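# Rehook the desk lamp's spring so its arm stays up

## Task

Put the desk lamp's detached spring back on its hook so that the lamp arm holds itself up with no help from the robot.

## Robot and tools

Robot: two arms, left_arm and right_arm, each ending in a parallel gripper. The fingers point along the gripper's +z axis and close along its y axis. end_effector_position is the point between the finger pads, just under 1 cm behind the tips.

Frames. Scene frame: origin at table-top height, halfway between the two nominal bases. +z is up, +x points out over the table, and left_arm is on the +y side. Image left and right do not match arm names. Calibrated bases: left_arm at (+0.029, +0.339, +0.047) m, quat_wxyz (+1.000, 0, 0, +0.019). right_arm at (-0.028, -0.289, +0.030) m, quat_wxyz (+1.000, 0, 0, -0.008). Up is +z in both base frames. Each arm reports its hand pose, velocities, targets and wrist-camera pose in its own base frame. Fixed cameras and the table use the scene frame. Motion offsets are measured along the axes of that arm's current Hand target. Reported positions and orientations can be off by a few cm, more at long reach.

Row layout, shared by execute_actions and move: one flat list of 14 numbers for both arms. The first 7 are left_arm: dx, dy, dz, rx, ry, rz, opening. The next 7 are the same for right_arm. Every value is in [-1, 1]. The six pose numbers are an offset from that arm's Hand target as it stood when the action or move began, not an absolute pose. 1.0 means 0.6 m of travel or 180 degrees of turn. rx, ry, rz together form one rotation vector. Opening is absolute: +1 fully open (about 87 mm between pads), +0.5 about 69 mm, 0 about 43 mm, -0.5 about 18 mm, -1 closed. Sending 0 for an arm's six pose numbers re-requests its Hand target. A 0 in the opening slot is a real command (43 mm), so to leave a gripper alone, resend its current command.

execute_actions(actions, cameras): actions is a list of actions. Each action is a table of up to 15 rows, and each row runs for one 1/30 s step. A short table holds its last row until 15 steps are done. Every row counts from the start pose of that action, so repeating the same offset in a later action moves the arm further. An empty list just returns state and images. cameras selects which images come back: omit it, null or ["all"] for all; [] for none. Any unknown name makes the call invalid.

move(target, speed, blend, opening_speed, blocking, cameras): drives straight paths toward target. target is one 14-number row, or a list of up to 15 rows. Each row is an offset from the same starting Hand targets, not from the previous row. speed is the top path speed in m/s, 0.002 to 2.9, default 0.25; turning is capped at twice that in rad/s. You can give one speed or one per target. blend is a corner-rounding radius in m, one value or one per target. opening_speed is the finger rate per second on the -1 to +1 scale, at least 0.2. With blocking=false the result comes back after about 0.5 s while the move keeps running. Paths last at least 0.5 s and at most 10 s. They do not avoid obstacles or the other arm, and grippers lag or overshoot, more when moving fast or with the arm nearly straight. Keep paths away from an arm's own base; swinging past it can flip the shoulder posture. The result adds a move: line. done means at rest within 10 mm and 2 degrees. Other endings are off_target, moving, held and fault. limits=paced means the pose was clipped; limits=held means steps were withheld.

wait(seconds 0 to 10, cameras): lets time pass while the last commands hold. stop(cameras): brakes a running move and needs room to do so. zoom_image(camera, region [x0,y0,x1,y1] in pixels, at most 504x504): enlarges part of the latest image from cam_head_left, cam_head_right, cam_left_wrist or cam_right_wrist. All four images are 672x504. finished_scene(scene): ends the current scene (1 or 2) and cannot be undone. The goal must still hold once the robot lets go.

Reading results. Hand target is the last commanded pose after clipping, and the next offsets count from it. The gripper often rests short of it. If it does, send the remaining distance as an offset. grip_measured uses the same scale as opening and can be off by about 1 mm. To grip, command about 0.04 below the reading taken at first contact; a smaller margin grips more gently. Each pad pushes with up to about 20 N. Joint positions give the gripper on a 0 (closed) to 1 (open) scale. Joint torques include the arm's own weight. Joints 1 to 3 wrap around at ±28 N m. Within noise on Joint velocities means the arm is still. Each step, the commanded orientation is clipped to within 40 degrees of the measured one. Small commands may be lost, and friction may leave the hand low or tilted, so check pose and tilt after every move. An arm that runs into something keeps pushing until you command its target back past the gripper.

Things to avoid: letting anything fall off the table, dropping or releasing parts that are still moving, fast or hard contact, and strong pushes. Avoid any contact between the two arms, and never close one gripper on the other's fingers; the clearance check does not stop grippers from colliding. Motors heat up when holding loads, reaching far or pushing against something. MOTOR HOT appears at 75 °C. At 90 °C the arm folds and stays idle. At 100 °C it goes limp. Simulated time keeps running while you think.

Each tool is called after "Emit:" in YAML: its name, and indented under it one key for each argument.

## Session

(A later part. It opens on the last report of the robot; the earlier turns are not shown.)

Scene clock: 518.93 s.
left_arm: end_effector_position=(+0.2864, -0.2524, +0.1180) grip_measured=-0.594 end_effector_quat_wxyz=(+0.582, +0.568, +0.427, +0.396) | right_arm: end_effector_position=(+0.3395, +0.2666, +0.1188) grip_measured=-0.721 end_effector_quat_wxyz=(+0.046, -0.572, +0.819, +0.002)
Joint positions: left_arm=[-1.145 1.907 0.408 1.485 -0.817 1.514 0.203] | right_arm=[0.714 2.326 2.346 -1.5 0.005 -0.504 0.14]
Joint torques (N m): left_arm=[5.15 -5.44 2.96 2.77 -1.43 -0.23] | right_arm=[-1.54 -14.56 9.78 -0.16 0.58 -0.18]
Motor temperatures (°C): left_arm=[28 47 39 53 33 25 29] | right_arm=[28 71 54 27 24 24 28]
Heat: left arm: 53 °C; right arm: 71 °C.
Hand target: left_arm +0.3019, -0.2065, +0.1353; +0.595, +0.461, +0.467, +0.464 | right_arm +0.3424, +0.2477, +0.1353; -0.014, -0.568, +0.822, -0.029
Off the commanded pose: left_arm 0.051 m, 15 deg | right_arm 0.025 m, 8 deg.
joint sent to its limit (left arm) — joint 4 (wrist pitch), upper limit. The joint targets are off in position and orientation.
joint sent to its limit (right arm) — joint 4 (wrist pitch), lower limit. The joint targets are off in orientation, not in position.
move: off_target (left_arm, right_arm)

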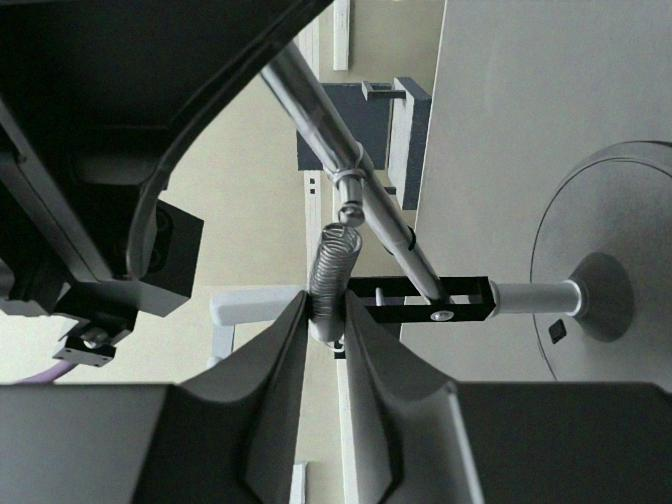

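Emit:
move:
  target:
    - [0.002,-0.013,-0.006,0,0,0,-0.9,0,0,0,0,0,0,-0.73]
  speed: 0.06
  cameras: ["cam_left_wrist"]

Emit:
zoom_image:
  camera: "cam_left_wrist"
  region: [310, 320, 370, 380]

Scene clock: 528.00 s.
left_arm: end_effector_position=(+0.2864, -0.2526, +0.1142) grip_measured=-0.594 end_effector_quat_wxyz=(+0.583, +0.566, +0.431, +0.392) | right_arm: end_effector_position=(+0.3395, +0.2666, +0.1188) grip_measured=-0.721 end_effector_quat_wxyz=(+0.046, -0.572, +0.819, +0.002)
Joint positions: left_arm=[-1.145 1.921 0.408 1.493 -0.817 1.499 0.203] | right_arm=[0.714 2.326 2.346 -1.5 0.005 -0.504 0.14]
Joint torques (N m): left_arm=[4.49 -5.11 2.47 2.68 -1.52 -0.27] | right_arm=[-1.55 -14.56 9.77 -0.15 0.58 -0.18]
Motor temperatures (°C): left_arm=[28 46 39 53 33 25 29] | right_arm=[28 71 55 27 24 24 28]
Heat: left arm: 53 °C; right arm: 71 °C.
Hand target: left_arm +0.2995, -0.2060, +0.1270; +0.595, +0.461, +0.467, +0.464 | right_arm +0.3424, +0.2476, +0.1353; -0.014, -0.568, +0.822, -0.029
Off the commanded pose: left_arm 0.050 m, 15 deg | right_arm 0.025 m, 8 deg.
joint sent to its limit (left arm) — joint 4 (wrist pitch), upper limit. The joint targets are off in position and orientation.
joint sent to its limit (right arm) — joint 4 (wrist pitch), lower limit. The joint targets are off in orientation, not in position.
move: off_target (left_arm, right_arm)

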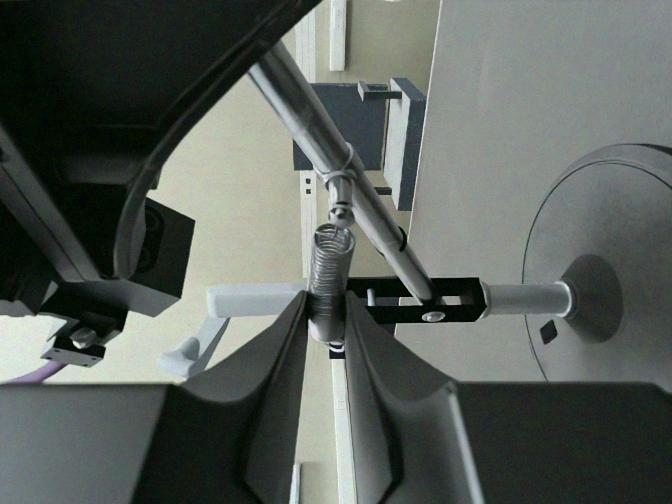

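Scaled by 8.400 from the camera's image (finer frame: 960x720).

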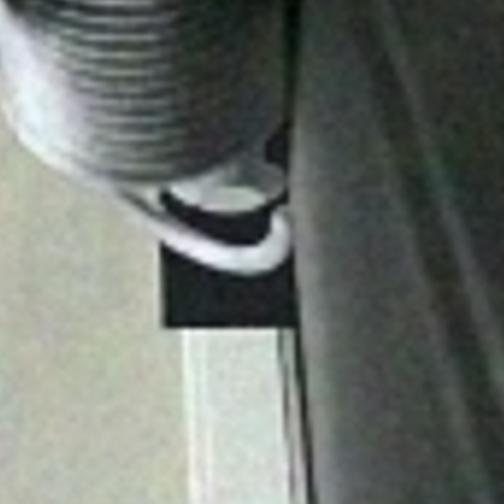

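Emit:
move:
  target: [0.008,-0.004,0.036,0,0,0,-0.9,0,0,0,0,0,0,-0.73]
  speed: 0.04
  cameras: ["cam_left_wrist"]

Emit:
zoom_image:
  camera: "cam_left_wrist"
  region: [300, 310, 370, 380]

Scene clock: 532.10 s.
left_arm: end_effector_position=(+0.3016, -0.2534, +0.1116) grip_measured=-0.594 end_effector_quat_wxyz=(+0.585, +0.566, +0.432, +0.388) | right_arm: end_effector_position=(+0.3426, +0.2680, +0.1188) grip_measured=-0.724 end_effector_quat_wxyz=(+0.052, -0.571, +0.819, +0.000)
Joint positions: left_arm=[-1.092 1.947 0.435 1.494 -0.759 1.492 0.203] | right_arm=[0.714 2.326 2.346 -1.487 0.011 -0.504 0.138]
Joint torques (N m): left_arm=[6.38 -5.15 3.17 2.7 -1.39 -0.16] | right_arm=[-1.55 -14.5 9.94 -0.26 0.52 -0.18]
Motor temperatures (°C): left_arm=[29 45 39 53 33 25 29] | right_arm=[28 72 55 27 24 24 28]
Heat: left arm: 53 °C; right arm: 72 °C.
Hand target: left_arm +0.3216, -0.2042, +0.1271; +0.595, +0.461, +0.467, +0.463 | right_arm +0.3424, +0.2477, +0.1353; -0.014, -0.568, +0.822, -0.029
Off the commanded pose: left_arm 0.055 m, 15 deg | right_arm 0.026 m, 8 deg.
joint sent to its limit (left arm) — joint 4 (wrist pitch), upper limit. The joint targets are off in position and orientation.
joint sent to its limit (right arm) — joint 4 (wrist pitch), lower limit. The joint targets are off in orientation, not in position.
move: off_target (left_arm, right_arm)

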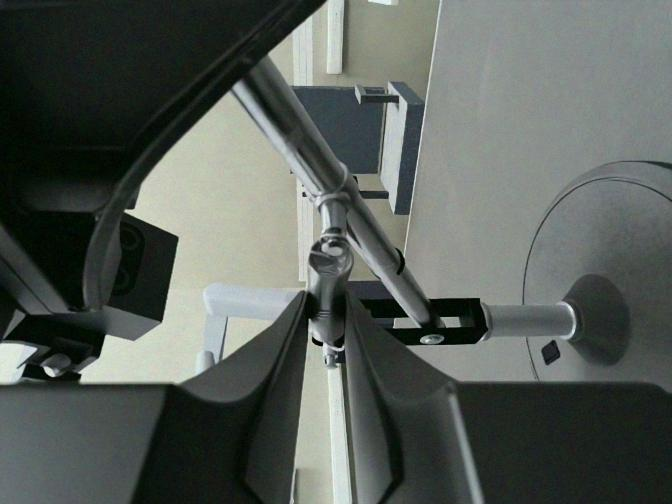

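Scaled by 7.200 from the camera's image (finer frame: 960x720).

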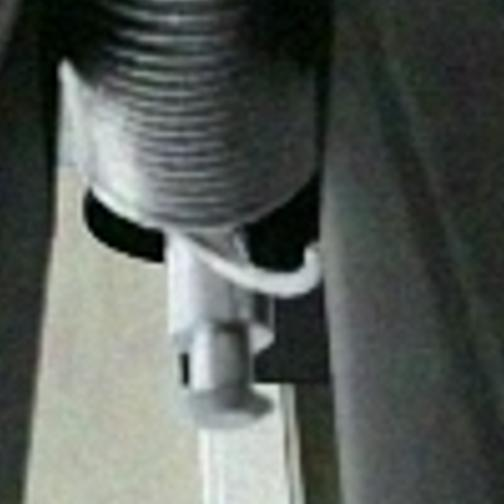

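Emit:
move:
  target:
    - [0,0.004,-0.036,0,0,0,-0.9,0,0,0,0,0,0,-0.73]
    - [0.028,0.009,-0.038,0,0,0,-0.9,0,0,0,0,0,0,-0.73]
  speed: 0.05
  cameras: ["cam_left_wrist"]

Emit:
zoom_image:
  camera: "cam_left_wrist"
  region: [300, 310, 370, 380]

Scene clock: 542.03 s.
left_arm: end_effector_position=(+0.2883, -0.2451, +0.1079) grip_measured=-0.594 end_effector_quat_wxyz=(+0.581, +0.580, +0.425, +0.380) | right_arm: end_effector_position=(+0.3421, +0.2686, +0.1187) grip_measured=-0.724 end_effector_quat_wxyz=(+0.052, -0.571, +0.819, +0.002)
Joint positions: left_arm=[-1.113 1.906 0.364 1.494 -0.752 1.486 0.203] | right_arm=[0.714 2.326 2.346 -1.487 0.006 -0.504 0.138]
Joint torques (N m): left_arm=[5.39 -7.05 0.57 2.72 -1.74 -0.32] | right_arm=[-1.55 -14.5 9.94 -0.26 0.56 -0.18]
Motor temperatures (°C): left_arm=[29 44 39 52 33 25 29] | right_arm=[28 72 55 27 24 24 28]
Heat: left arm: 52 °C; right arm: 72 °C.
Hand target: left_arm +0.3008, -0.1843, +0.1271; +0.595, +0.461, +0.467, +0.464 | right_arm +0.3424, +0.2476, +0.1353; -0.014, -0.568, +0.822, -0.029
Off the commanded pose: left_arm 0.065 m, 18 deg | right_arm 0.027 m, 8 deg.
joint sent to its limit (left arm) — joint 4 (wrist pitch), upper limit. The joint targets are off in position and orientation.
joint sent to its limit (right arm) — joint 4 (wrist pitch), lower limit. The joint targets are off in orientation, not in position.
move: off_target (left_arm, right_arm)

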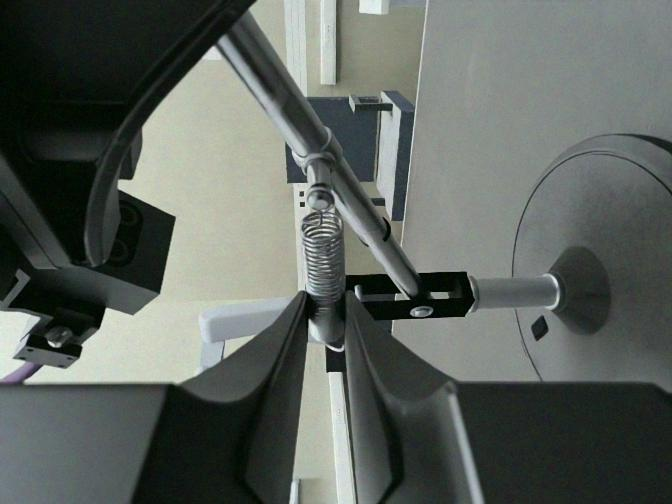

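Scaled by 7.200 from the camera's image (finer frame: 960x720).

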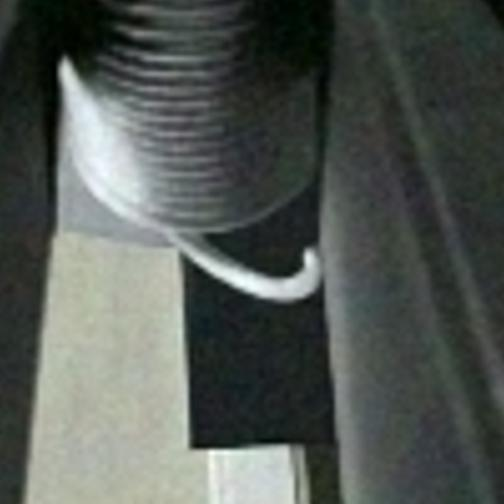

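Emit:
move:
  target: [0.006,0.0,0.036,0,0,0,-0.9,0,0,0,0,0,0,-0.73]
  speed: 0.04
  cameras: ["cam_left_wrist"]

Emit:
zoom_image:
  camera: "cam_left_wrist"
  region: [300, 310, 370, 380]

Scene clock: 546.37 s.
left_arm: end_effector_position=(+0.3012, -0.2445, +0.1098) grip_measured=-0.594 end_effector_quat_wxyz=(+0.590, +0.579, +0.423, +0.371) | right_arm: end_effector_position=(+0.3450, +0.2712, +0.1181) grip_measured=-0.724 end_effector_quat_wxyz=(+0.059, -0.571, +0.819, +0.003)
Joint positions: left_arm=[-1.058 1.906 0.375 1.494 -0.679 1.477 0.203] | right_arm=[0.714 2.328 2.346 -1.471 0.006 -0.504 0.138]
Joint torques (N m): left_arm=[6.9 -5.78 2.37 2.74 -1.75 -0.15] | right_arm=[-1.55 -14.57 10.13 -0.39 0.56 -0.18]
Motor temperatures (°C): left_arm=[29 44 39 52 34 25 29] | right_arm=[28 72 55 27 24 24 28]
Heat: left arm: 52 °C; right arm: 72 °C.
Hand target: left_arm +0.3225, -0.1833, +0.1296; +0.595, +0.461, +0.467, +0.463 | right_arm +0.3424, +0.2476, +0.1353; -0.014, -0.568, +0.822, -0.029
Off the commanded pose: left_arm 0.068 m, 18 deg | right_arm 0.029 m, 9 deg.
joint sent to its limit (left arm) — joint 4 (wrist pitch), upper limit. The joint targets are off in position and orientation.
joint sent to its limit (right arm) — joint 4 (wrist pitch), lower limit. The joint targets are off in orientation, not in position.
move: off_target (left_arm, right_arm)

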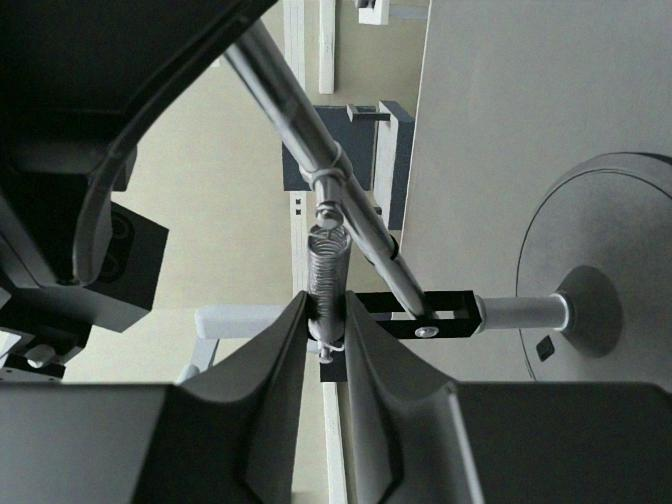

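Scaled by 7.200 from the camera's image (finer frame: 960x720).

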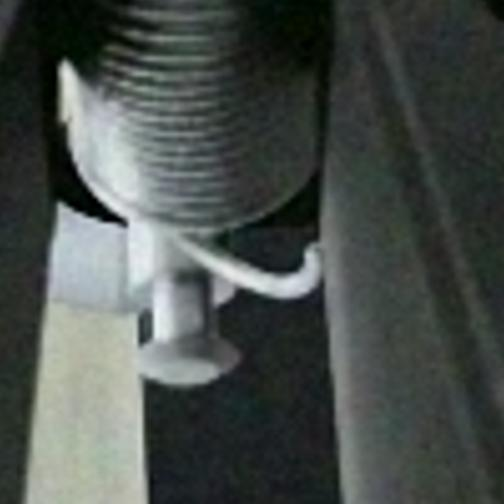

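Emit:
move:
  target:
    - [-0.003,0.003,-0.028,0,0,0,-0.9,0,0,0,0,0,0,-0.73]
    - [0.013,0.017,-0.028,0,0,0,-0.9,0,0,0,0,0,0,-0.73]
  speed: 0.04
  cameras: ["cam_left_wrist"]

Emit:
zoom_image:
  camera: "cam_left_wrist"
  region: [300, 310, 370, 380]

Emit:
move:
  target: [0.002,-0.004,0.034,0,0,0,-0.9,0,0,0,0,0,0,-0.73]
  speed: 0.04
  cameras: ["cam_left_wrist"]

Emit:
zoom_image:
  camera: "cam_left_wrist"
  region: [300, 310, 370, 380]

Scene clock: 554.30 s.
left_arm: end_effector_position=(+0.2927, -0.2379, +0.1121) grip_measured=-0.594 end_effector_quat_wxyz=(+0.591, +0.583, +0.420, +0.367) | right_arm: end_effector_position=(+0.3446, +0.2728, +0.1177) grip_measured=-0.724 end_effector_quat_wxyz=(+0.060, -0.571, +0.818, +0.008)
Joint positions: left_arm=[-1.07 1.864 0.329 1.494 -0.679 1.477 0.203] | right_arm=[0.714 2.328 2.346 -1.468 -0.003 -0.504 0.138]
Joint torques (N m): left_arm=[5.33 -7.36 0.84 2.74 -1.98 -0.15] | right_arm=[-1.54 -14.61 10.21 -0.41 0.65 -0.18]
Motor temperatures (°C): left_arm=[29 44 39 52 35 25 29] | right_arm=[28 71 55 27 24 24 28]
Heat: left arm: 52 °C; right arm: 71 °C.
Hand target: left_arm +0.3058, -0.1721, +0.1363; +0.595, +0.461, +0.467, +0.463 | right_arm +0.3424, +0.2476, +0.1353; -0.014, -0.568, +0.822, -0.029
Off the commanded pose: left_arm 0.071 m, 19 deg | right_arm 0.031 m, 10 deg.
joint sent to its limit (left arm) — joint 4 (wrist pitch), upper limit. The joint targets are off in position and orientation.
joint sent to its limit (right arm) — joint 4 (wrist pitch), lower limit. The joint targets are off in orientation, not in position.
move: off_target (left_arm, right_arm)

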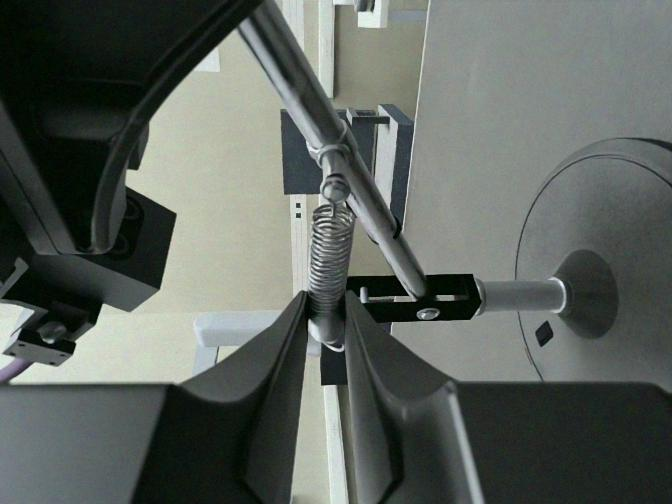

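Scaled by 7.200 from the camera's image (finer frame: 960x720).

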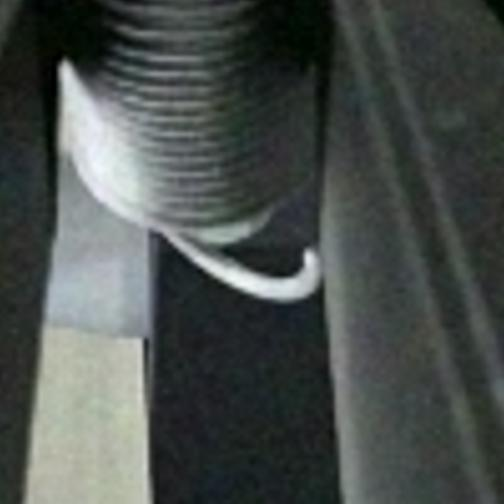

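Scene clock: 556.03 s.
left_arm: end_effector_position=(+0.3023, -0.2385, +0.1152) grip_measured=-0.594 end_effector_quat_wxyz=(+0.599, +0.581, +0.417, +0.361) | right_arm: end_effector_position=(+0.3467, +0.2748, +0.1177) grip_measured=-0.724 end_effector_quat_wxyz=(+0.066, -0.571, +0.818, +0.009)
Joint positions: left_arm=[-1.03 1.864 0.342 1.494 -0.625 1.475 0.203] | right_arm=[0.714 2.328 2.346 -1.457 -0.004 -0.504 0.138]
Joint torques (N m): left_arm=[7.2 -5.38 2.84 2.75 -1.92 -0.06] | right_arm=[-1.55 -14.56 10.37 -0.51 0.65 -0.19]
Motor temperatures (°C): left_arm=[29 44 38 52 35 25 29] | right_arm=[28 70 55 27 24 24 28]
Heat: left arm: 52 °C; right arm: 70 °C.
Hand target: left_arm +0.3263, -0.1737, +0.1365; +0.595, +0.461, +0.467, +0.463 | right_arm +0.3424, +0.2476, +0.1353; -0.014, -0.568, +0.822, -0.029
Off the commanded pose: left_arm 0.072 m, 19 deg | right_arm 0.033 m, 10 deg.
joint sent to its limit (left arm) — joint 4 (wrist pitch), upper limit. The joint targets are off in position and orientation.
joint sent to its limit (right arm) — joint 4 (wrist pitch), lower limit. The joint targets are off in orientation, not in position.
move: off_target (left_arm, right_arm)

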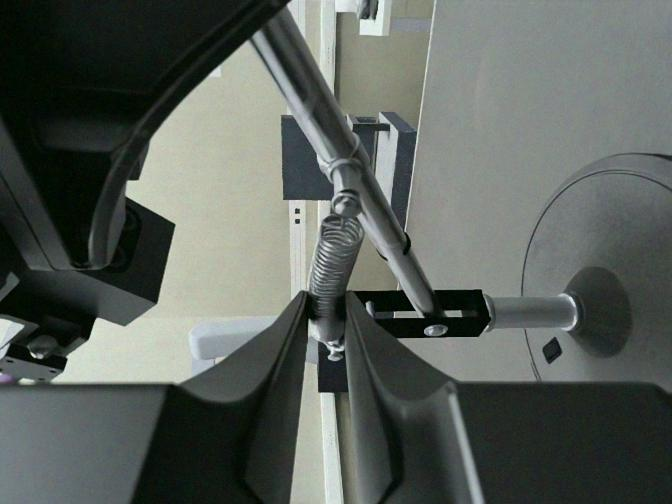

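Scaled by 7.200 from the camera's image (finer frame: 960x720).

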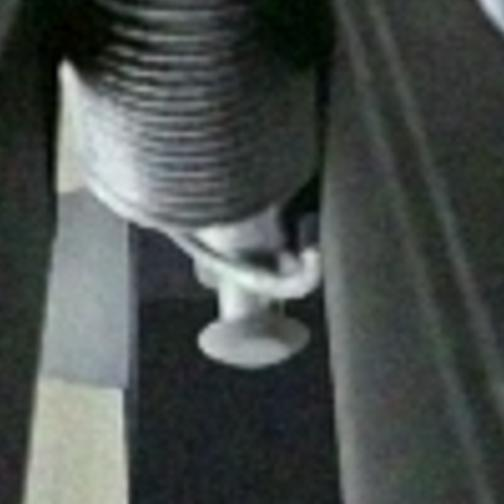

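Emit:
move:
  target:
    - [-0.003,0.003,-0.028,0,0,0,-0.9,0,0,0,0,0,0,-0.73]
    - [0.019,0.004,-0.03,0,0,0,-0.9,0,0,0,0,0,0,-0.73]
  speed: 0.04
  cameras: ["cam_left_wrist"]

Emit:
zoom_image:
  camera: "cam_left_wrist"
  region: [300, 310, 370, 380]

Emit:
move:
  target: [0.002,-0.004,0.034,0,0,0,-0.9,0,0,0,0,0,0,-0.73]
  speed: 0.04
  cameras: ["cam_left_wrist"]

Emit:
zoom_image:
  camera: "cam_left_wrist"
  region: [300, 310, 370, 380]

Scene clock: 565.67 s.
left_arm: end_effector_position=(+0.2941, -0.2323, +0.1118) grip_measured=-0.594 end_effector_quat_wxyz=(+0.594, +0.590, +0.414, +0.358) | right_arm: end_effector_position=(+0.3460, +0.2764, +0.1171) grip_measured=-0.724 end_effector_quat_wxyz=(+0.066, -0.572, +0.817, +0.011)
Joint positions: left_arm=[-1.04 1.84 0.298 1.494 -0.624 1.475 0.203] | right_arm=[0.717 2.329 2.346 -1.455 -0.007 -0.504 0.138]
Joint torques (N m): left_arm=[6.13 -6.97 0.59 2.76 -2.11 -0.22] | right_arm=[-1.73 -14.67 10.4 -0.53 0.68 -0.19]
Motor temperatures (°C): left_arm=[30 43 38 52 36 25 29] | right_arm=[28 70 56 27 24 24 28]
Heat: left arm: 52 °C; right arm: 70 °C.
Hand target: left_arm +0.3098, -0.1601, +0.1349; +0.595, +0.461, +0.467, +0.464 | right_arm +0.3424, +0.2477, +0.1353; -0.014, -0.568, +0.822, -0.029
Off the commanded pose: left_arm 0.077 m, 20 deg | right_arm 0.034 m, 10 deg.
joint sent to its limit (left arm) — joint 4 (wrist pitch), upper limit. The joint targets are off in position and orientation.
joint sent to its limit (right arm) — joint 4 (wrist pitch), lower limit. The joint targets are off in orientation, not in position.
move: off_target (left_arm, right_arm)

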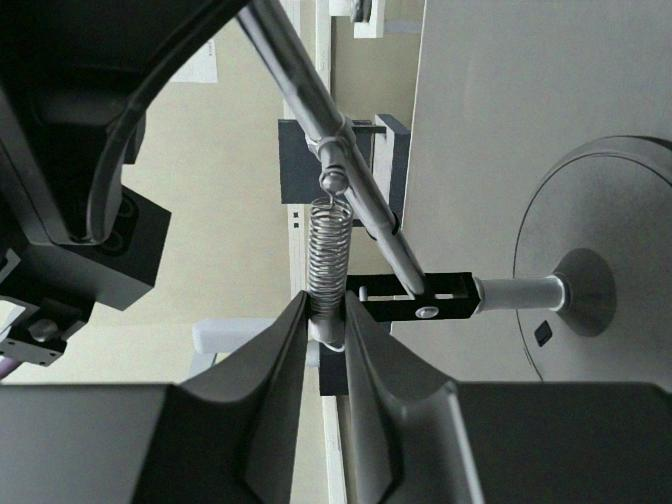

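Scaled by 7.200 from the camera's image (finer frame: 960x720).

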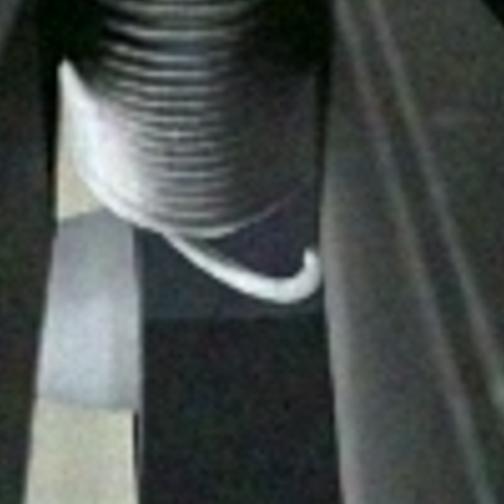

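Scene clock: 567.50 s.
left_arm: end_effector_position=(+0.3044, -0.2326, +0.1152) grip_measured=-0.594 end_effector_quat_wxyz=(+0.602, +0.587, +0.412, +0.351) | right_arm: end_effector_position=(+0.3480, +0.2784, +0.1171) grip_measured=-0.724 end_effector_quat_wxyz=(+0.071, -0.572, +0.817, +0.012)
Joint positions: left_arm=[-0.995 1.84 0.313 1.494 -0.564 1.469 0.203] | right_arm=[0.717 2.329 2.346 -1.444 -0.009 -0.504 0.138]
Joint torques (N m): left_arm=[7.64 -4.93 2.59 2.77 -2.08 -0.1] | right_arm=[-1.73 -14.58 10.62 -0.61 0.69 -0.19]
Motor temperatures (°C): left_arm=[30 43 38 52 36 25 29] | right_arm=[28 70 56 27 24 24 28]
Heat: left arm: 52 °C; right arm: 70 °C.
Hand target: left_arm +0.3304, -0.1616, +0.1353; +0.595, +0.461, +0.467, +0.463 | right_arm +0.3423, +0.2477, +0.1353; -0.014, -0.568, +0.822, -0.029
Off the commanded pose: left_arm 0.078 m, 20 deg | right_arm 0.036 m, 11 deg.
joint sent to its limit (left arm) — joint 4 (wrist pitch), upper limit. The joint targets are off in position and orientation.
joint sent to its limit (right arm) — joint 4 (wrist pitch), lower limit. The joint targets are off in orientation, not in position.
move: off_target (left_arm, right_arm)

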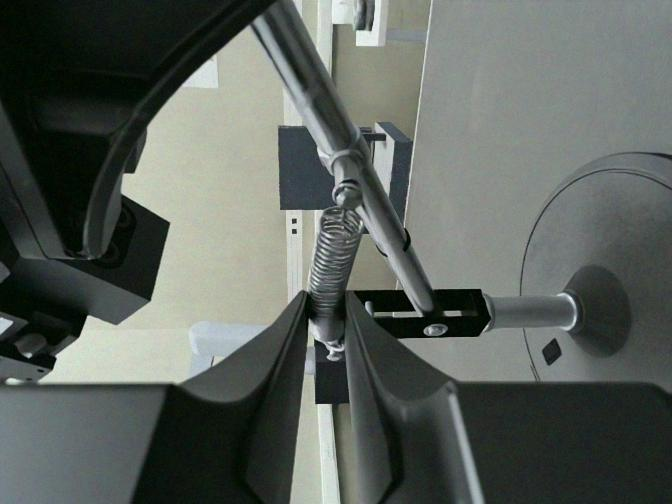

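Scaled by 7.200 from the camera's image (finer frame: 960x720).

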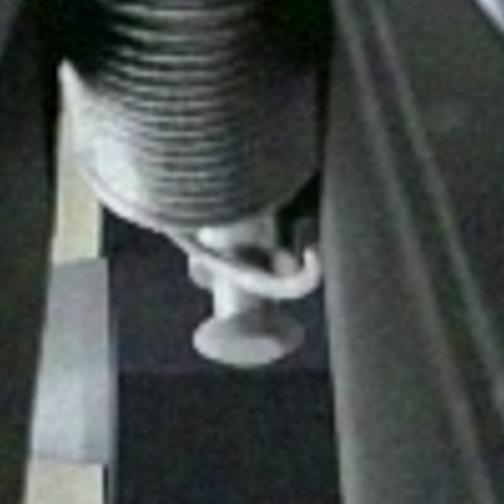

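Emit:
move:
  target: [0,0.0,-0.034,0,0,0,-0.9,-0.071,0.02,-0.028,0,0.03,0,-0.73]
  speed: 0.05
  cameras: ["cam_left_wrist"]

Emit:
zoom_image:
  camera: "cam_left_wrist"
  region: [300, 290, 390, 380]

Emit:
move:
  target: [0.002,0,0.034,0,0,0,-0.9,0,0,0,0,0,0,-0.73]
  speed: 0.04
  cameras: ["cam_left_wrist"]

Emit:
zoom_image:
  camera: "cam_left_wrist"
  region: [300, 310, 370, 380]

Scene clock: 577.67 s.
left_arm: end_effector_position=(+0.3038, -0.2117, +0.1125) grip_measured=-0.594 end_effector_quat_wxyz=(+0.581, +0.572, +0.437, +0.379) | right_arm: end_effector_position=(+0.3518, +0.3090, +0.1272) grip_measured=-0.724 end_effector_quat_wxyz=(+0.108, -0.575, +0.811, -0.015)
Joint positions: left_arm=[-0.995 1.831 0.29 1.494 -0.653 1.468 0.203] | right_arm=[0.785 2.406 2.517 -1.473 0.066 -0.456 0.138]
Joint torques (N m): left_arm=[3.77 -6.2 1.11 2.74 -1.7 -0.2] | right_arm=[-0.36 -15.65 11.37 -0.23 0.46 -0.08]
Motor temperatures (°C): left_arm=[30 42 38 52 37 25 29] | right_arm=[28 73 56 27 24 24 28]
Heat: left arm: 52 °C; right arm: 73 °C.
Hand target: left_arm +0.3103, -0.1592, +0.1324; +0.595, +0.461, +0.467, +0.464 | right_arm +0.3460, +0.2928, +0.1492; -0.053, -0.566, +0.821, -0.056
Off the commanded pose: left_arm 0.056 m, 17 deg | right_arm 0.028 m, 19 deg.
joint sent to its limit (left arm) — joint 4 (wrist pitch), upper limit. The joint targets are off in position and orientation.
joint sent to its limit (right arm) — joint 4 (wrist pitch), lower limit. The joint targets are off in orientation, not in position.
move: off_target (left_arm, right_arm)

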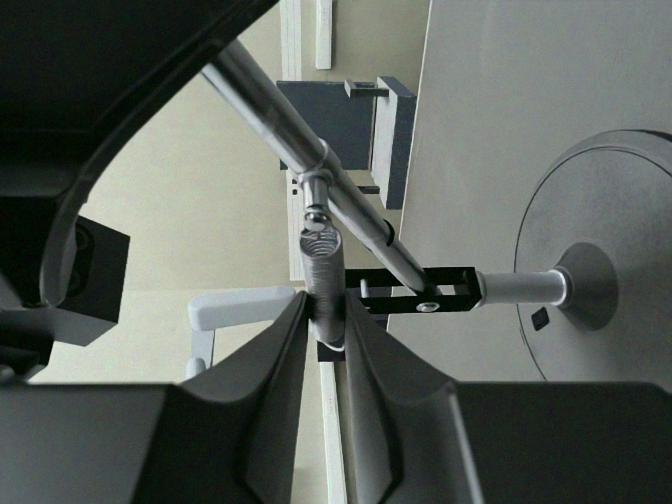

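Scaled by 5.600 from the camera's image (finer frame: 960x720).

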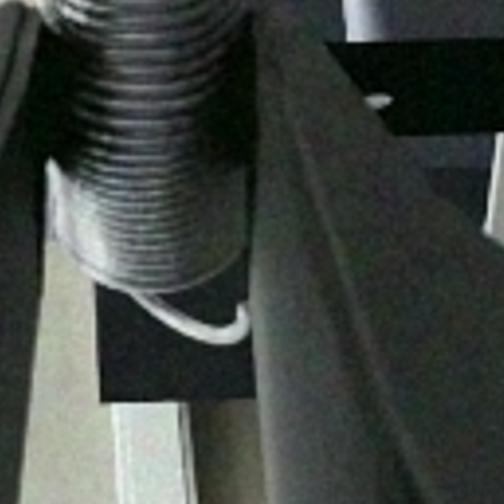

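Scene clock: 579.60 s.
left_arm: end_effector_position=(+0.3119, -0.2128, +0.1170) grip_measured=-0.594 end_effector_quat_wxyz=(+0.588, +0.569, +0.434, +0.377) | right_arm: end_effector_position=(+0.3525, +0.3098, +0.1287) grip_measured=-0.724 end_effector_quat_wxyz=(+0.111, -0.575, +0.810, -0.015)
Joint positions: left_arm=[-0.965 1.831 0.307 1.494 -0.616 1.471 0.203] | right_arm=[0.785 2.406 2.523 -1.473 0.066 -0.456 0.138]
Joint torques (N m): left_arm=[6.43 -4.41 3.21 2.75 -1.52 -0.11] | right_arm=[-0.39 -15.62 10.91 -0.22 0.45 -0.09]
Motor temperatures (°C): left_arm=[30 42 38 52 37 25 29] | right_arm=[28 72 56 27 24 24 28]
Heat: left arm: 52 °C; right arm: 72 °C.
Hand target: left_arm +0.3305, -0.1604, +0.1351; +0.595, +0.461, +0.467, +0.463 | right_arm +0.3461, +0.2928, +0.1493; -0.053, -0.566, +0.821, -0.056
Off the commanded pose: left_arm 0.058 m, 16 deg | right_arm 0.027 m, 19 deg.
joint sent to its limit (left arm) — joint 4 (wrist pitch), upper limit. The joint targets are off in position and orientation.
joint sent to its limit (right arm) — joint 4 (wrist pitch), lower limit. The joint targets are off in orientation, not in position.
move: off_target (left_arm, right_arm)

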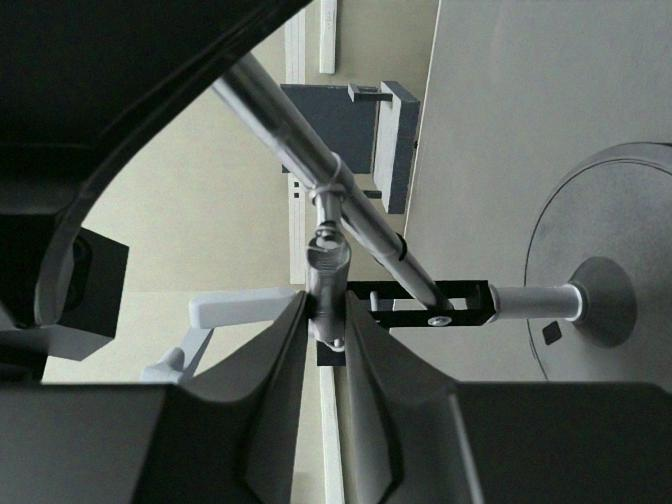

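Scaled by 7.200 from the camera's image (finer frame: 960x720).

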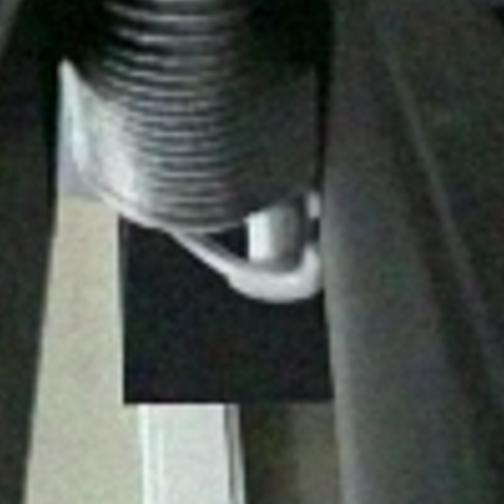

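Emit:
move:
  target:
    - [-0.002,0.002,-0.02,0,0,0,-0.9,0,0,0,0,0,0,-0.73]
    - [0.014,0.0,-0.022,0,0,0,-0.9,0,0,0,0,0,0,-0.73]
  speed: 0.04
  cameras: ["cam_left_wrist"]

Emit:
zoom_image:
  camera: "cam_left_wrist"
  region: [300, 310, 370, 380]

Emit:
move:
  target: [0.004,-0.004,0.038,0,0,0,-0.9,0,0,0,0,0,0,-0.73]
  speed: 0.04
  cameras: ["cam_left_wrist"]

Emit:
zoom_image:
  camera: "cam_left_wrist"
  region: [300, 310, 370, 380]

Scene clock: 586.13 s.
left_arm: end_effector_position=(+0.3081, -0.2092, +0.1131) grip_measured=-0.594 end_effector_quat_wxyz=(+0.584, +0.577, +0.432, +0.374) | right_arm: end_effector_position=(+0.3526, +0.3100, +0.1287) grip_measured=-0.724 end_effector_quat_wxyz=(+0.111, -0.575, +0.810, -0.015)
Joint positions: left_arm=[-0.965 1.823 0.282 1.495 -0.607 1.472 0.203] | right_arm=[0.785 2.406 2.523 -1.472 0.066 -0.456 0.138]
Joint torques (N m): left_arm=[5.34 -6.04 1.06 2.76 -1.71 -0.25] | right_arm=[-0.38 -15.62 10.91 -0.23 0.45 -0.09]
Motor temperatures (°C): left_arm=[30 42 38 52 37 25 29] | right_arm=[28 72 57 27 24 24 28]
Heat: left arm: 52 °C; right arm: 72 °C.
Hand target: left_arm +0.3186, -0.1507, +0.1323; +0.595, +0.461, +0.467, +0.463 | right_arm +0.3461, +0.2928, +0.1493; -0.053, -0.566, +0.821, -0.056
Off the commanded pose: left_arm 0.062 m, 17 deg | right_arm 0.028 m, 20 deg.
joint sent to its limit (left arm) — joint 4 (wrist pitch), upper limit. The joint targets are off in position and orientation.
joint sent to its limit (right arm) — joint 4 (wrist pitch), lower limit. The joint targets are off in orientation, not in position.
move: off_target (left_arm, right_arm)

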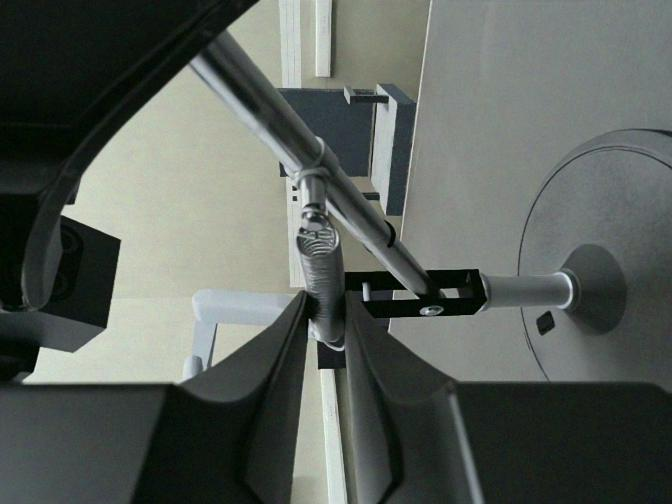

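Scaled by 7.200 from the camera's image (finer frame: 960x720).

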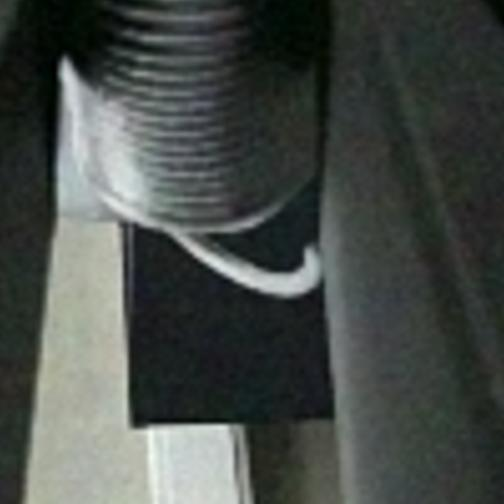

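Scene clock: 587.93 s.
left_arm: end_effector_position=(+0.3199, -0.2096, +0.1155) grip_measured=-0.594 end_effector_quat_wxyz=(+0.591, +0.575, +0.428, +0.369) | right_arm: end_effector_position=(+0.3551, +0.3124, +0.1289) grip_measured=-0.724 end_effector_quat_wxyz=(+0.118, -0.574, +0.810, -0.014)
Joint positions: left_arm=[-0.916 1.831 0.303 1.495 -0.543 1.471 0.203] | right_arm=[0.785 2.406 2.523 -1.458 0.066 -0.456 0.138]
Joint torques (N m): left_arm=[7.24 -4.03 3.26 2.78 -1.63 -0.17] | right_arm=[-0.42 -15.57 11.12 -0.34 0.44 -0.1]
Motor temperatures (°C): left_arm=[30 42 38 52 37 25 29] | right_arm=[28 72 57 27 24 24 28]
Heat: left arm: 52 °C; right arm: 72 °C.
Hand target: left_arm +0.3417, -0.1512, +0.1327; +0.595, +0.461, +0.467, +0.463 | right_arm +0.3461, +0.2928, +0.1493; -0.053, -0.566, +0.821, -0.056
Off the commanded pose: left_arm 0.065 m, 18 deg | right_arm 0.030 m, 20 deg.
joint sent to its limit (left arm) — joint 4 (wrist pitch), upper limit. The joint targets are off in position and orientation.
joint sent to its limit (right arm) — joint 4 (wrist pitch), lower limit. The joint targets are off in orientation, not in position.
move: off_target (left_arm, right_arm)

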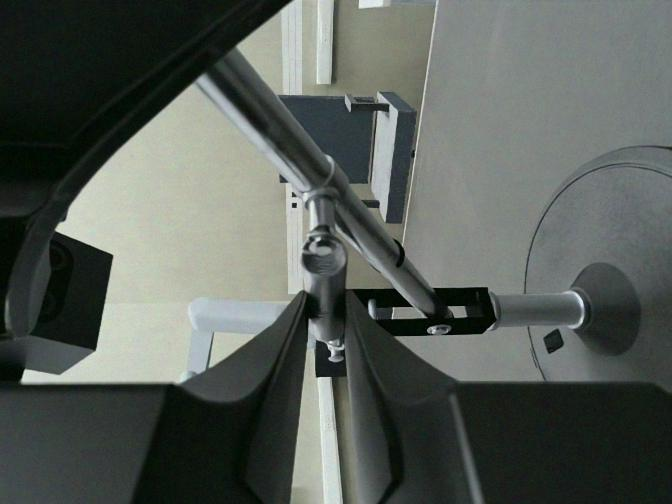

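Scaled by 7.200 from the camera's image (finer frame: 960x720).

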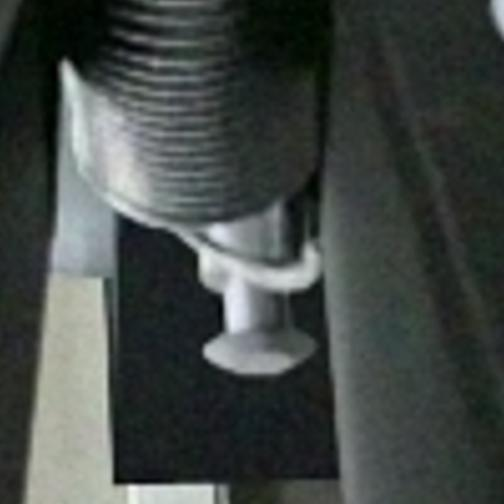

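Emit:
move:
  target:
    - [-0.004,0.003,-0.03,0,0,0,-0.9,0,0,0,0,0,0,-0.73]
    - [0.026,0.005,-0.032,0,0,0,-0.9,0,0,0,0,0,0,-0.73]
  speed: 0.05
  cameras: ["cam_left_wrist"]

Emit:
move:
  target: [0.002,-0.004,0.025,0,0,0,-0.9,0,0,0,0,0,0,-0.73]
  speed: 0.04
  cameras: ["cam_left_wrist"]

Emit:
zoom_image:
  camera: "cam_left_wrist"
  region: [300, 310, 370, 380]

Scene clock: 598.00 s.
left_arm: end_effector_position=(+0.3098, -0.2017, +0.1125) grip_measured=-0.594 end_effector_quat_wxyz=(+0.588, +0.587, +0.423, +0.362) | right_arm: end_effector_position=(+0.3550, +0.3147, +0.1291) grip_measured=-0.724 end_effector_quat_wxyz=(+0.121, -0.575, +0.809, -0.013)
Joint positions: left_arm=[-0.917 1.792 0.244 1.495 -0.522 1.471 0.203] | right_arm=[0.788 2.409 2.529 -1.456 0.066 -0.456 0.138]
Joint torques (N m): left_arm=[6.82 -5.6 0.8 2.79 -1.84 -0.32] | right_arm=[-0.7 -15.88 10.56 -0.35 0.44 -0.1]
Motor temperatures (°C): left_arm=[31 41 38 53 37 25 29] | right_arm=[28 74 58 26 24 24 28]
Heat: left arm: 53 °C; right arm: 74 °C.
Hand target: left_arm +0.3245, -0.1333, +0.1309; +0.595, +0.461, +0.467, +0.463 | right_arm +0.3460, +0.2927, +0.1493; -0.053, -0.566, +0.821, -0.056
Off the commanded pose: left_arm 0.072 m, 19 deg | right_arm 0.031 m, 21 deg.
joint sent to its limit (left arm) — joint 4 (wrist pitch), upper limit. The joint targets are off in position and orientation.
joint sent to its limit (right arm) — joint 4 (wrist pitch), lower limit. The joint targets are off in orientation, not in position.
move: off_target (left_arm, right_arm)

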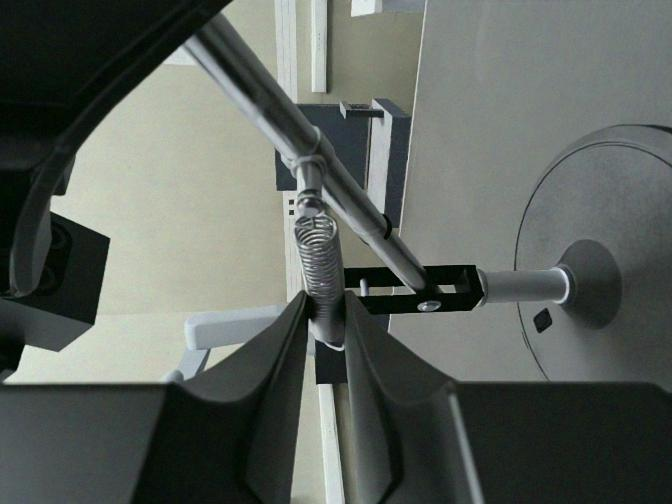

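Scene clock: 599.97 s.
left_arm: end_effector_position=(+0.3172, -0.2017, +0.1146) grip_measured=-0.594 end_effector_quat_wxyz=(+0.596, +0.586, +0.419, +0.354) | right_arm: end_effector_position=(+0.3557, +0.3154, +0.1286) grip_measured=-0.724 end_effector_quat_wxyz=(+0.122, -0.575, +0.809, -0.013)
Joint positions: left_arm=[-0.88 1.792 0.254 1.495 -0.466 1.466 0.203] | right_arm=[0.788 2.41 2.529 -1.453 0.066 -0.456 0.138]
Joint torques (N m): left_arm=[7.53 -3.74 2.54 2.8 -1.94 -0.24] | right_arm=[-0.7 -15.98 10.61 -0.38 0.44 -0.1]
Motor temperatures (°C): left_arm=[31 41 38 53 37 25 29] | right_arm=[28 74 58 26 24 24 28]
Heat: left arm: 53 °C; right arm: 74 °C.
Hand target: left_arm +0.3397, -0.1342, +0.1305; +0.595, +0.461, +0.467, +0.463 | right_arm +0.3460, +0.2927, +0.1492; -0.053, -0.566, +0.821, -0.056
Off the commanded pose: left_arm 0.073 m, 20 deg | right_arm 0.032 m, 21 deg.
joint sent to its limit (left arm) — joint 4 (wrist pitch), upper limit. The joint targets are off in position and orientation.
joint sent to its limit (right arm) — joint 4 (wrist pitch), lower limit. The joint targets are off in orientation, not in position.
move: off_target (left_arm, right_arm)

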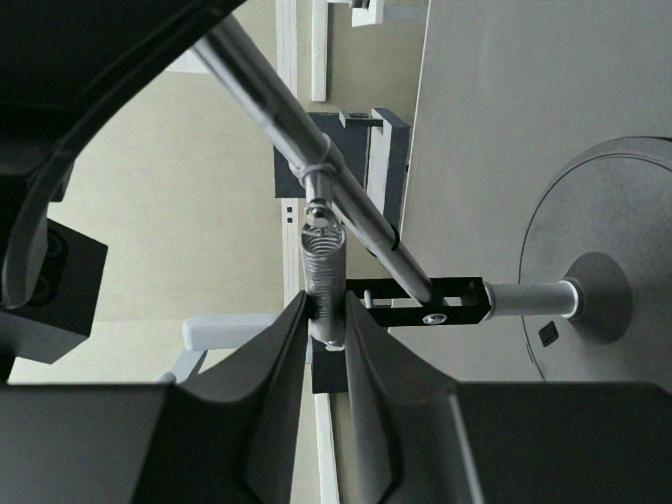

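Scaled by 7.200 from the camera's image (finer frame: 960x720).

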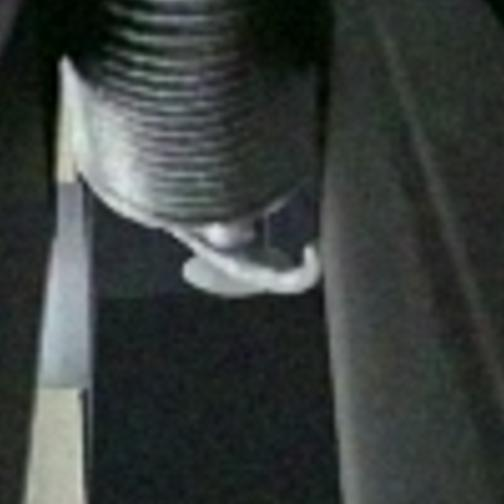

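Emit:
move:
  target:
    - [-0.003,0.002,-0.018,0,0,0,-0.9,0,0,0,0,0,0,-0.73]
    - [0.024,0.011,-0.02,0,0,0,-0.9,0,0,0,0,0,0,-0.73]
  speed: 0.05
  cameras: ["cam_left_wrist"]

Emit:
zoom_image:
  camera: "cam_left_wrist"
  region: [300, 310, 370, 380]

Emit:
move:
  target: [0.0,-0.002,0.022,0,0,0,-0.9,0,0,0,0,0,0,-0.73]
  speed: 0.04
  cameras: ["cam_left_wrist"]

Emit:
zoom_image:
  camera: "cam_left_wrist"
  region: [300, 310, 370, 380]

Scene clock: 607.73 s.
left_arm: end_effector_position=(+0.3114, -0.1940, +0.1134) grip_measured=-0.594 end_effector_quat_wxyz=(+0.596, +0.594, +0.415, +0.346) | right_arm: end_effector_position=(+0.3552, +0.3186, +0.1282) grip_measured=-0.723 end_effector_quat_wxyz=(+0.125, -0.574, +0.809, -0.010)
Joint positions: left_arm=[-0.863 1.755 0.207 1.495 -0.428 1.464 0.203] | right_arm=[0.793 2.411 2.529 -1.445 0.064 -0.45 0.139]
Joint torques (N m): left_arm=[7.51 -5.42 0.81 2.81 -2.1 -0.26] | right_arm=[-1.11 -16.05 10.77 -0.45 0.45 -0.15]
Motor temperatures (°C): left_arm=[31 41 38 53 38 25 29] | right_arm=[28 76 59 26 24 24 28]
Heat: left arm: 53 °C; right arm: 76 °C. Fold the right arm in close to its base, or ease its load, before you think long.
Hand target: left_arm +0.3290, -0.1176, +0.1334; +0.595, +0.461, +0.467, +0.464 | right_arm +0.3460, +0.2928, +0.1492; -0.053, -0.566, +0.821, -0.056
Off the commanded pose: left_arm 0.081 m, 21 deg | right_arm 0.035 m, 21 deg.
MOTOR HOT: joint 2 (shoulder) of the right arm reports 76 °C; the controller's stop level is 90 °C. To cool a motor, set the load down, stop pushing, or move to a pose that needs little force.
joint sent to its limit (left arm) — joint 4 (wrist pitch), upper limit. The joint targets are off in position and orientation.
joint sent to its limit (right arm) — joint 4 (wrist pitch), lower limit. The joint targets are off in orientation, not in position.
move: off_target (left_arm, right_arm)

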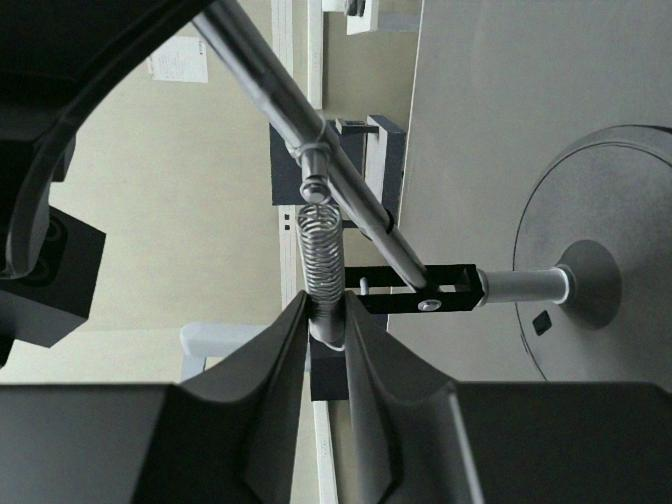

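Scaled by 7.200 from the camera's image (finer frame: 960x720).

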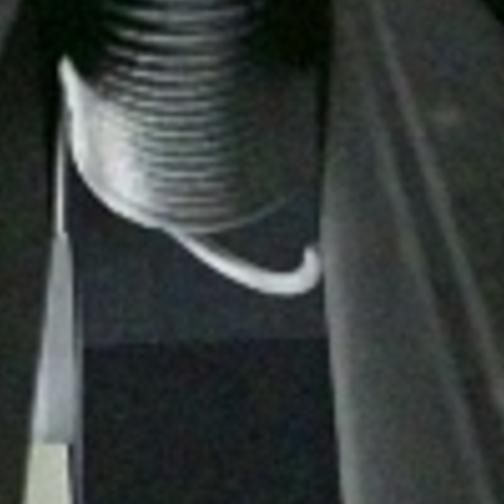

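Scene clock: 609.70 s.
left_arm: end_effector_position=(+0.3172, -0.1938, +0.1156) grip_measured=-0.594 end_effector_quat_wxyz=(+0.602, +0.593, +0.412, +0.342) | right_arm: end_effector_position=(+0.3559, +0.3196, +0.1282) grip_measured=-0.723 end_effector_quat_wxyz=(+0.127, -0.574, +0.809, -0.010)
Joint positions: left_arm=[-0.833 1.755 0.216 1.495 -0.385 1.463 0.203] | right_arm=[0.793 2.413 2.532 -1.442 0.062 -0.45 0.139]
Joint torques (N m): left_arm=[7.98 -3.82 2.5 2.81 -2.16 -0.2] | right_arm=[-1.13 -16.17 10.62 -0.47 0.46 -0.16]
Motor temperatures (°C): left_arm=[31 41 38 53 38 25 29] | right_arm=[28 76 59 26 24 24 28]
Heat: left arm: 53 °C; right arm: 76 °C. Fold the right arm in close to its base, or ease its load, before you think long.
Hand target: left_arm +0.3421, -0.1194, +0.1340; +0.595, +0.461, +0.467, +0.464 | right_arm +0.3460, +0.2927, +0.1493; -0.053, -0.566, +0.821, -0.056
Off the commanded pose: left_arm 0.081 m, 22 deg | right_arm 0.036 m, 21 deg.
MOTOR HOT: still on. Joint 2 (shoulder) of the right arm reports 76 °C.
joint sent to its limit (left arm) — joint 4 (wrist pitch), upper limit. The joint targets are off in position and orientation.
joint sent to its limit (right arm) — joint 4 (wrist pitch), lower limit. The joint targets are off in orientation, not in position.
move: off_target (left_arm, right_arm)

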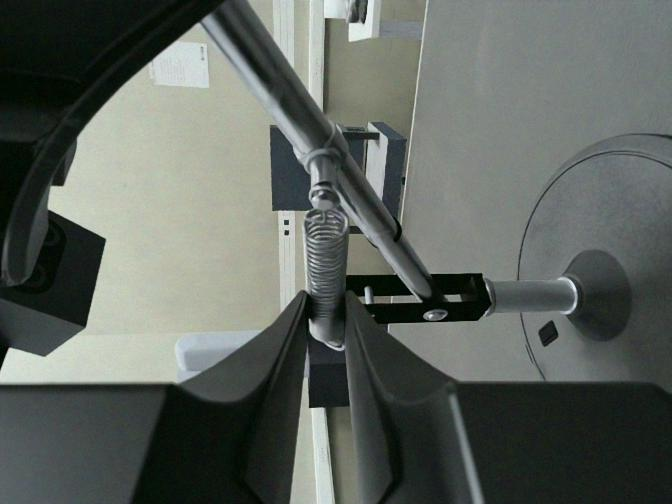

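Scaled by 7.200 from the camera's image (finer frame: 960x720).

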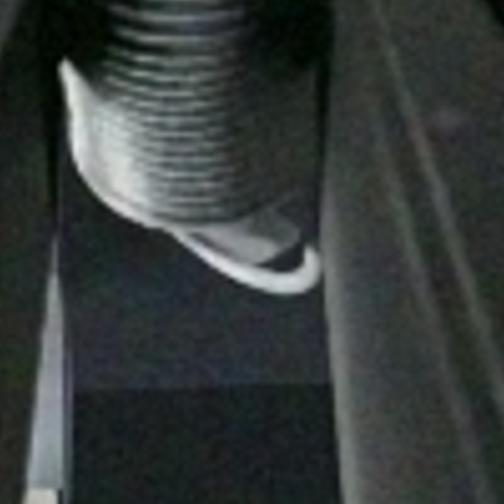

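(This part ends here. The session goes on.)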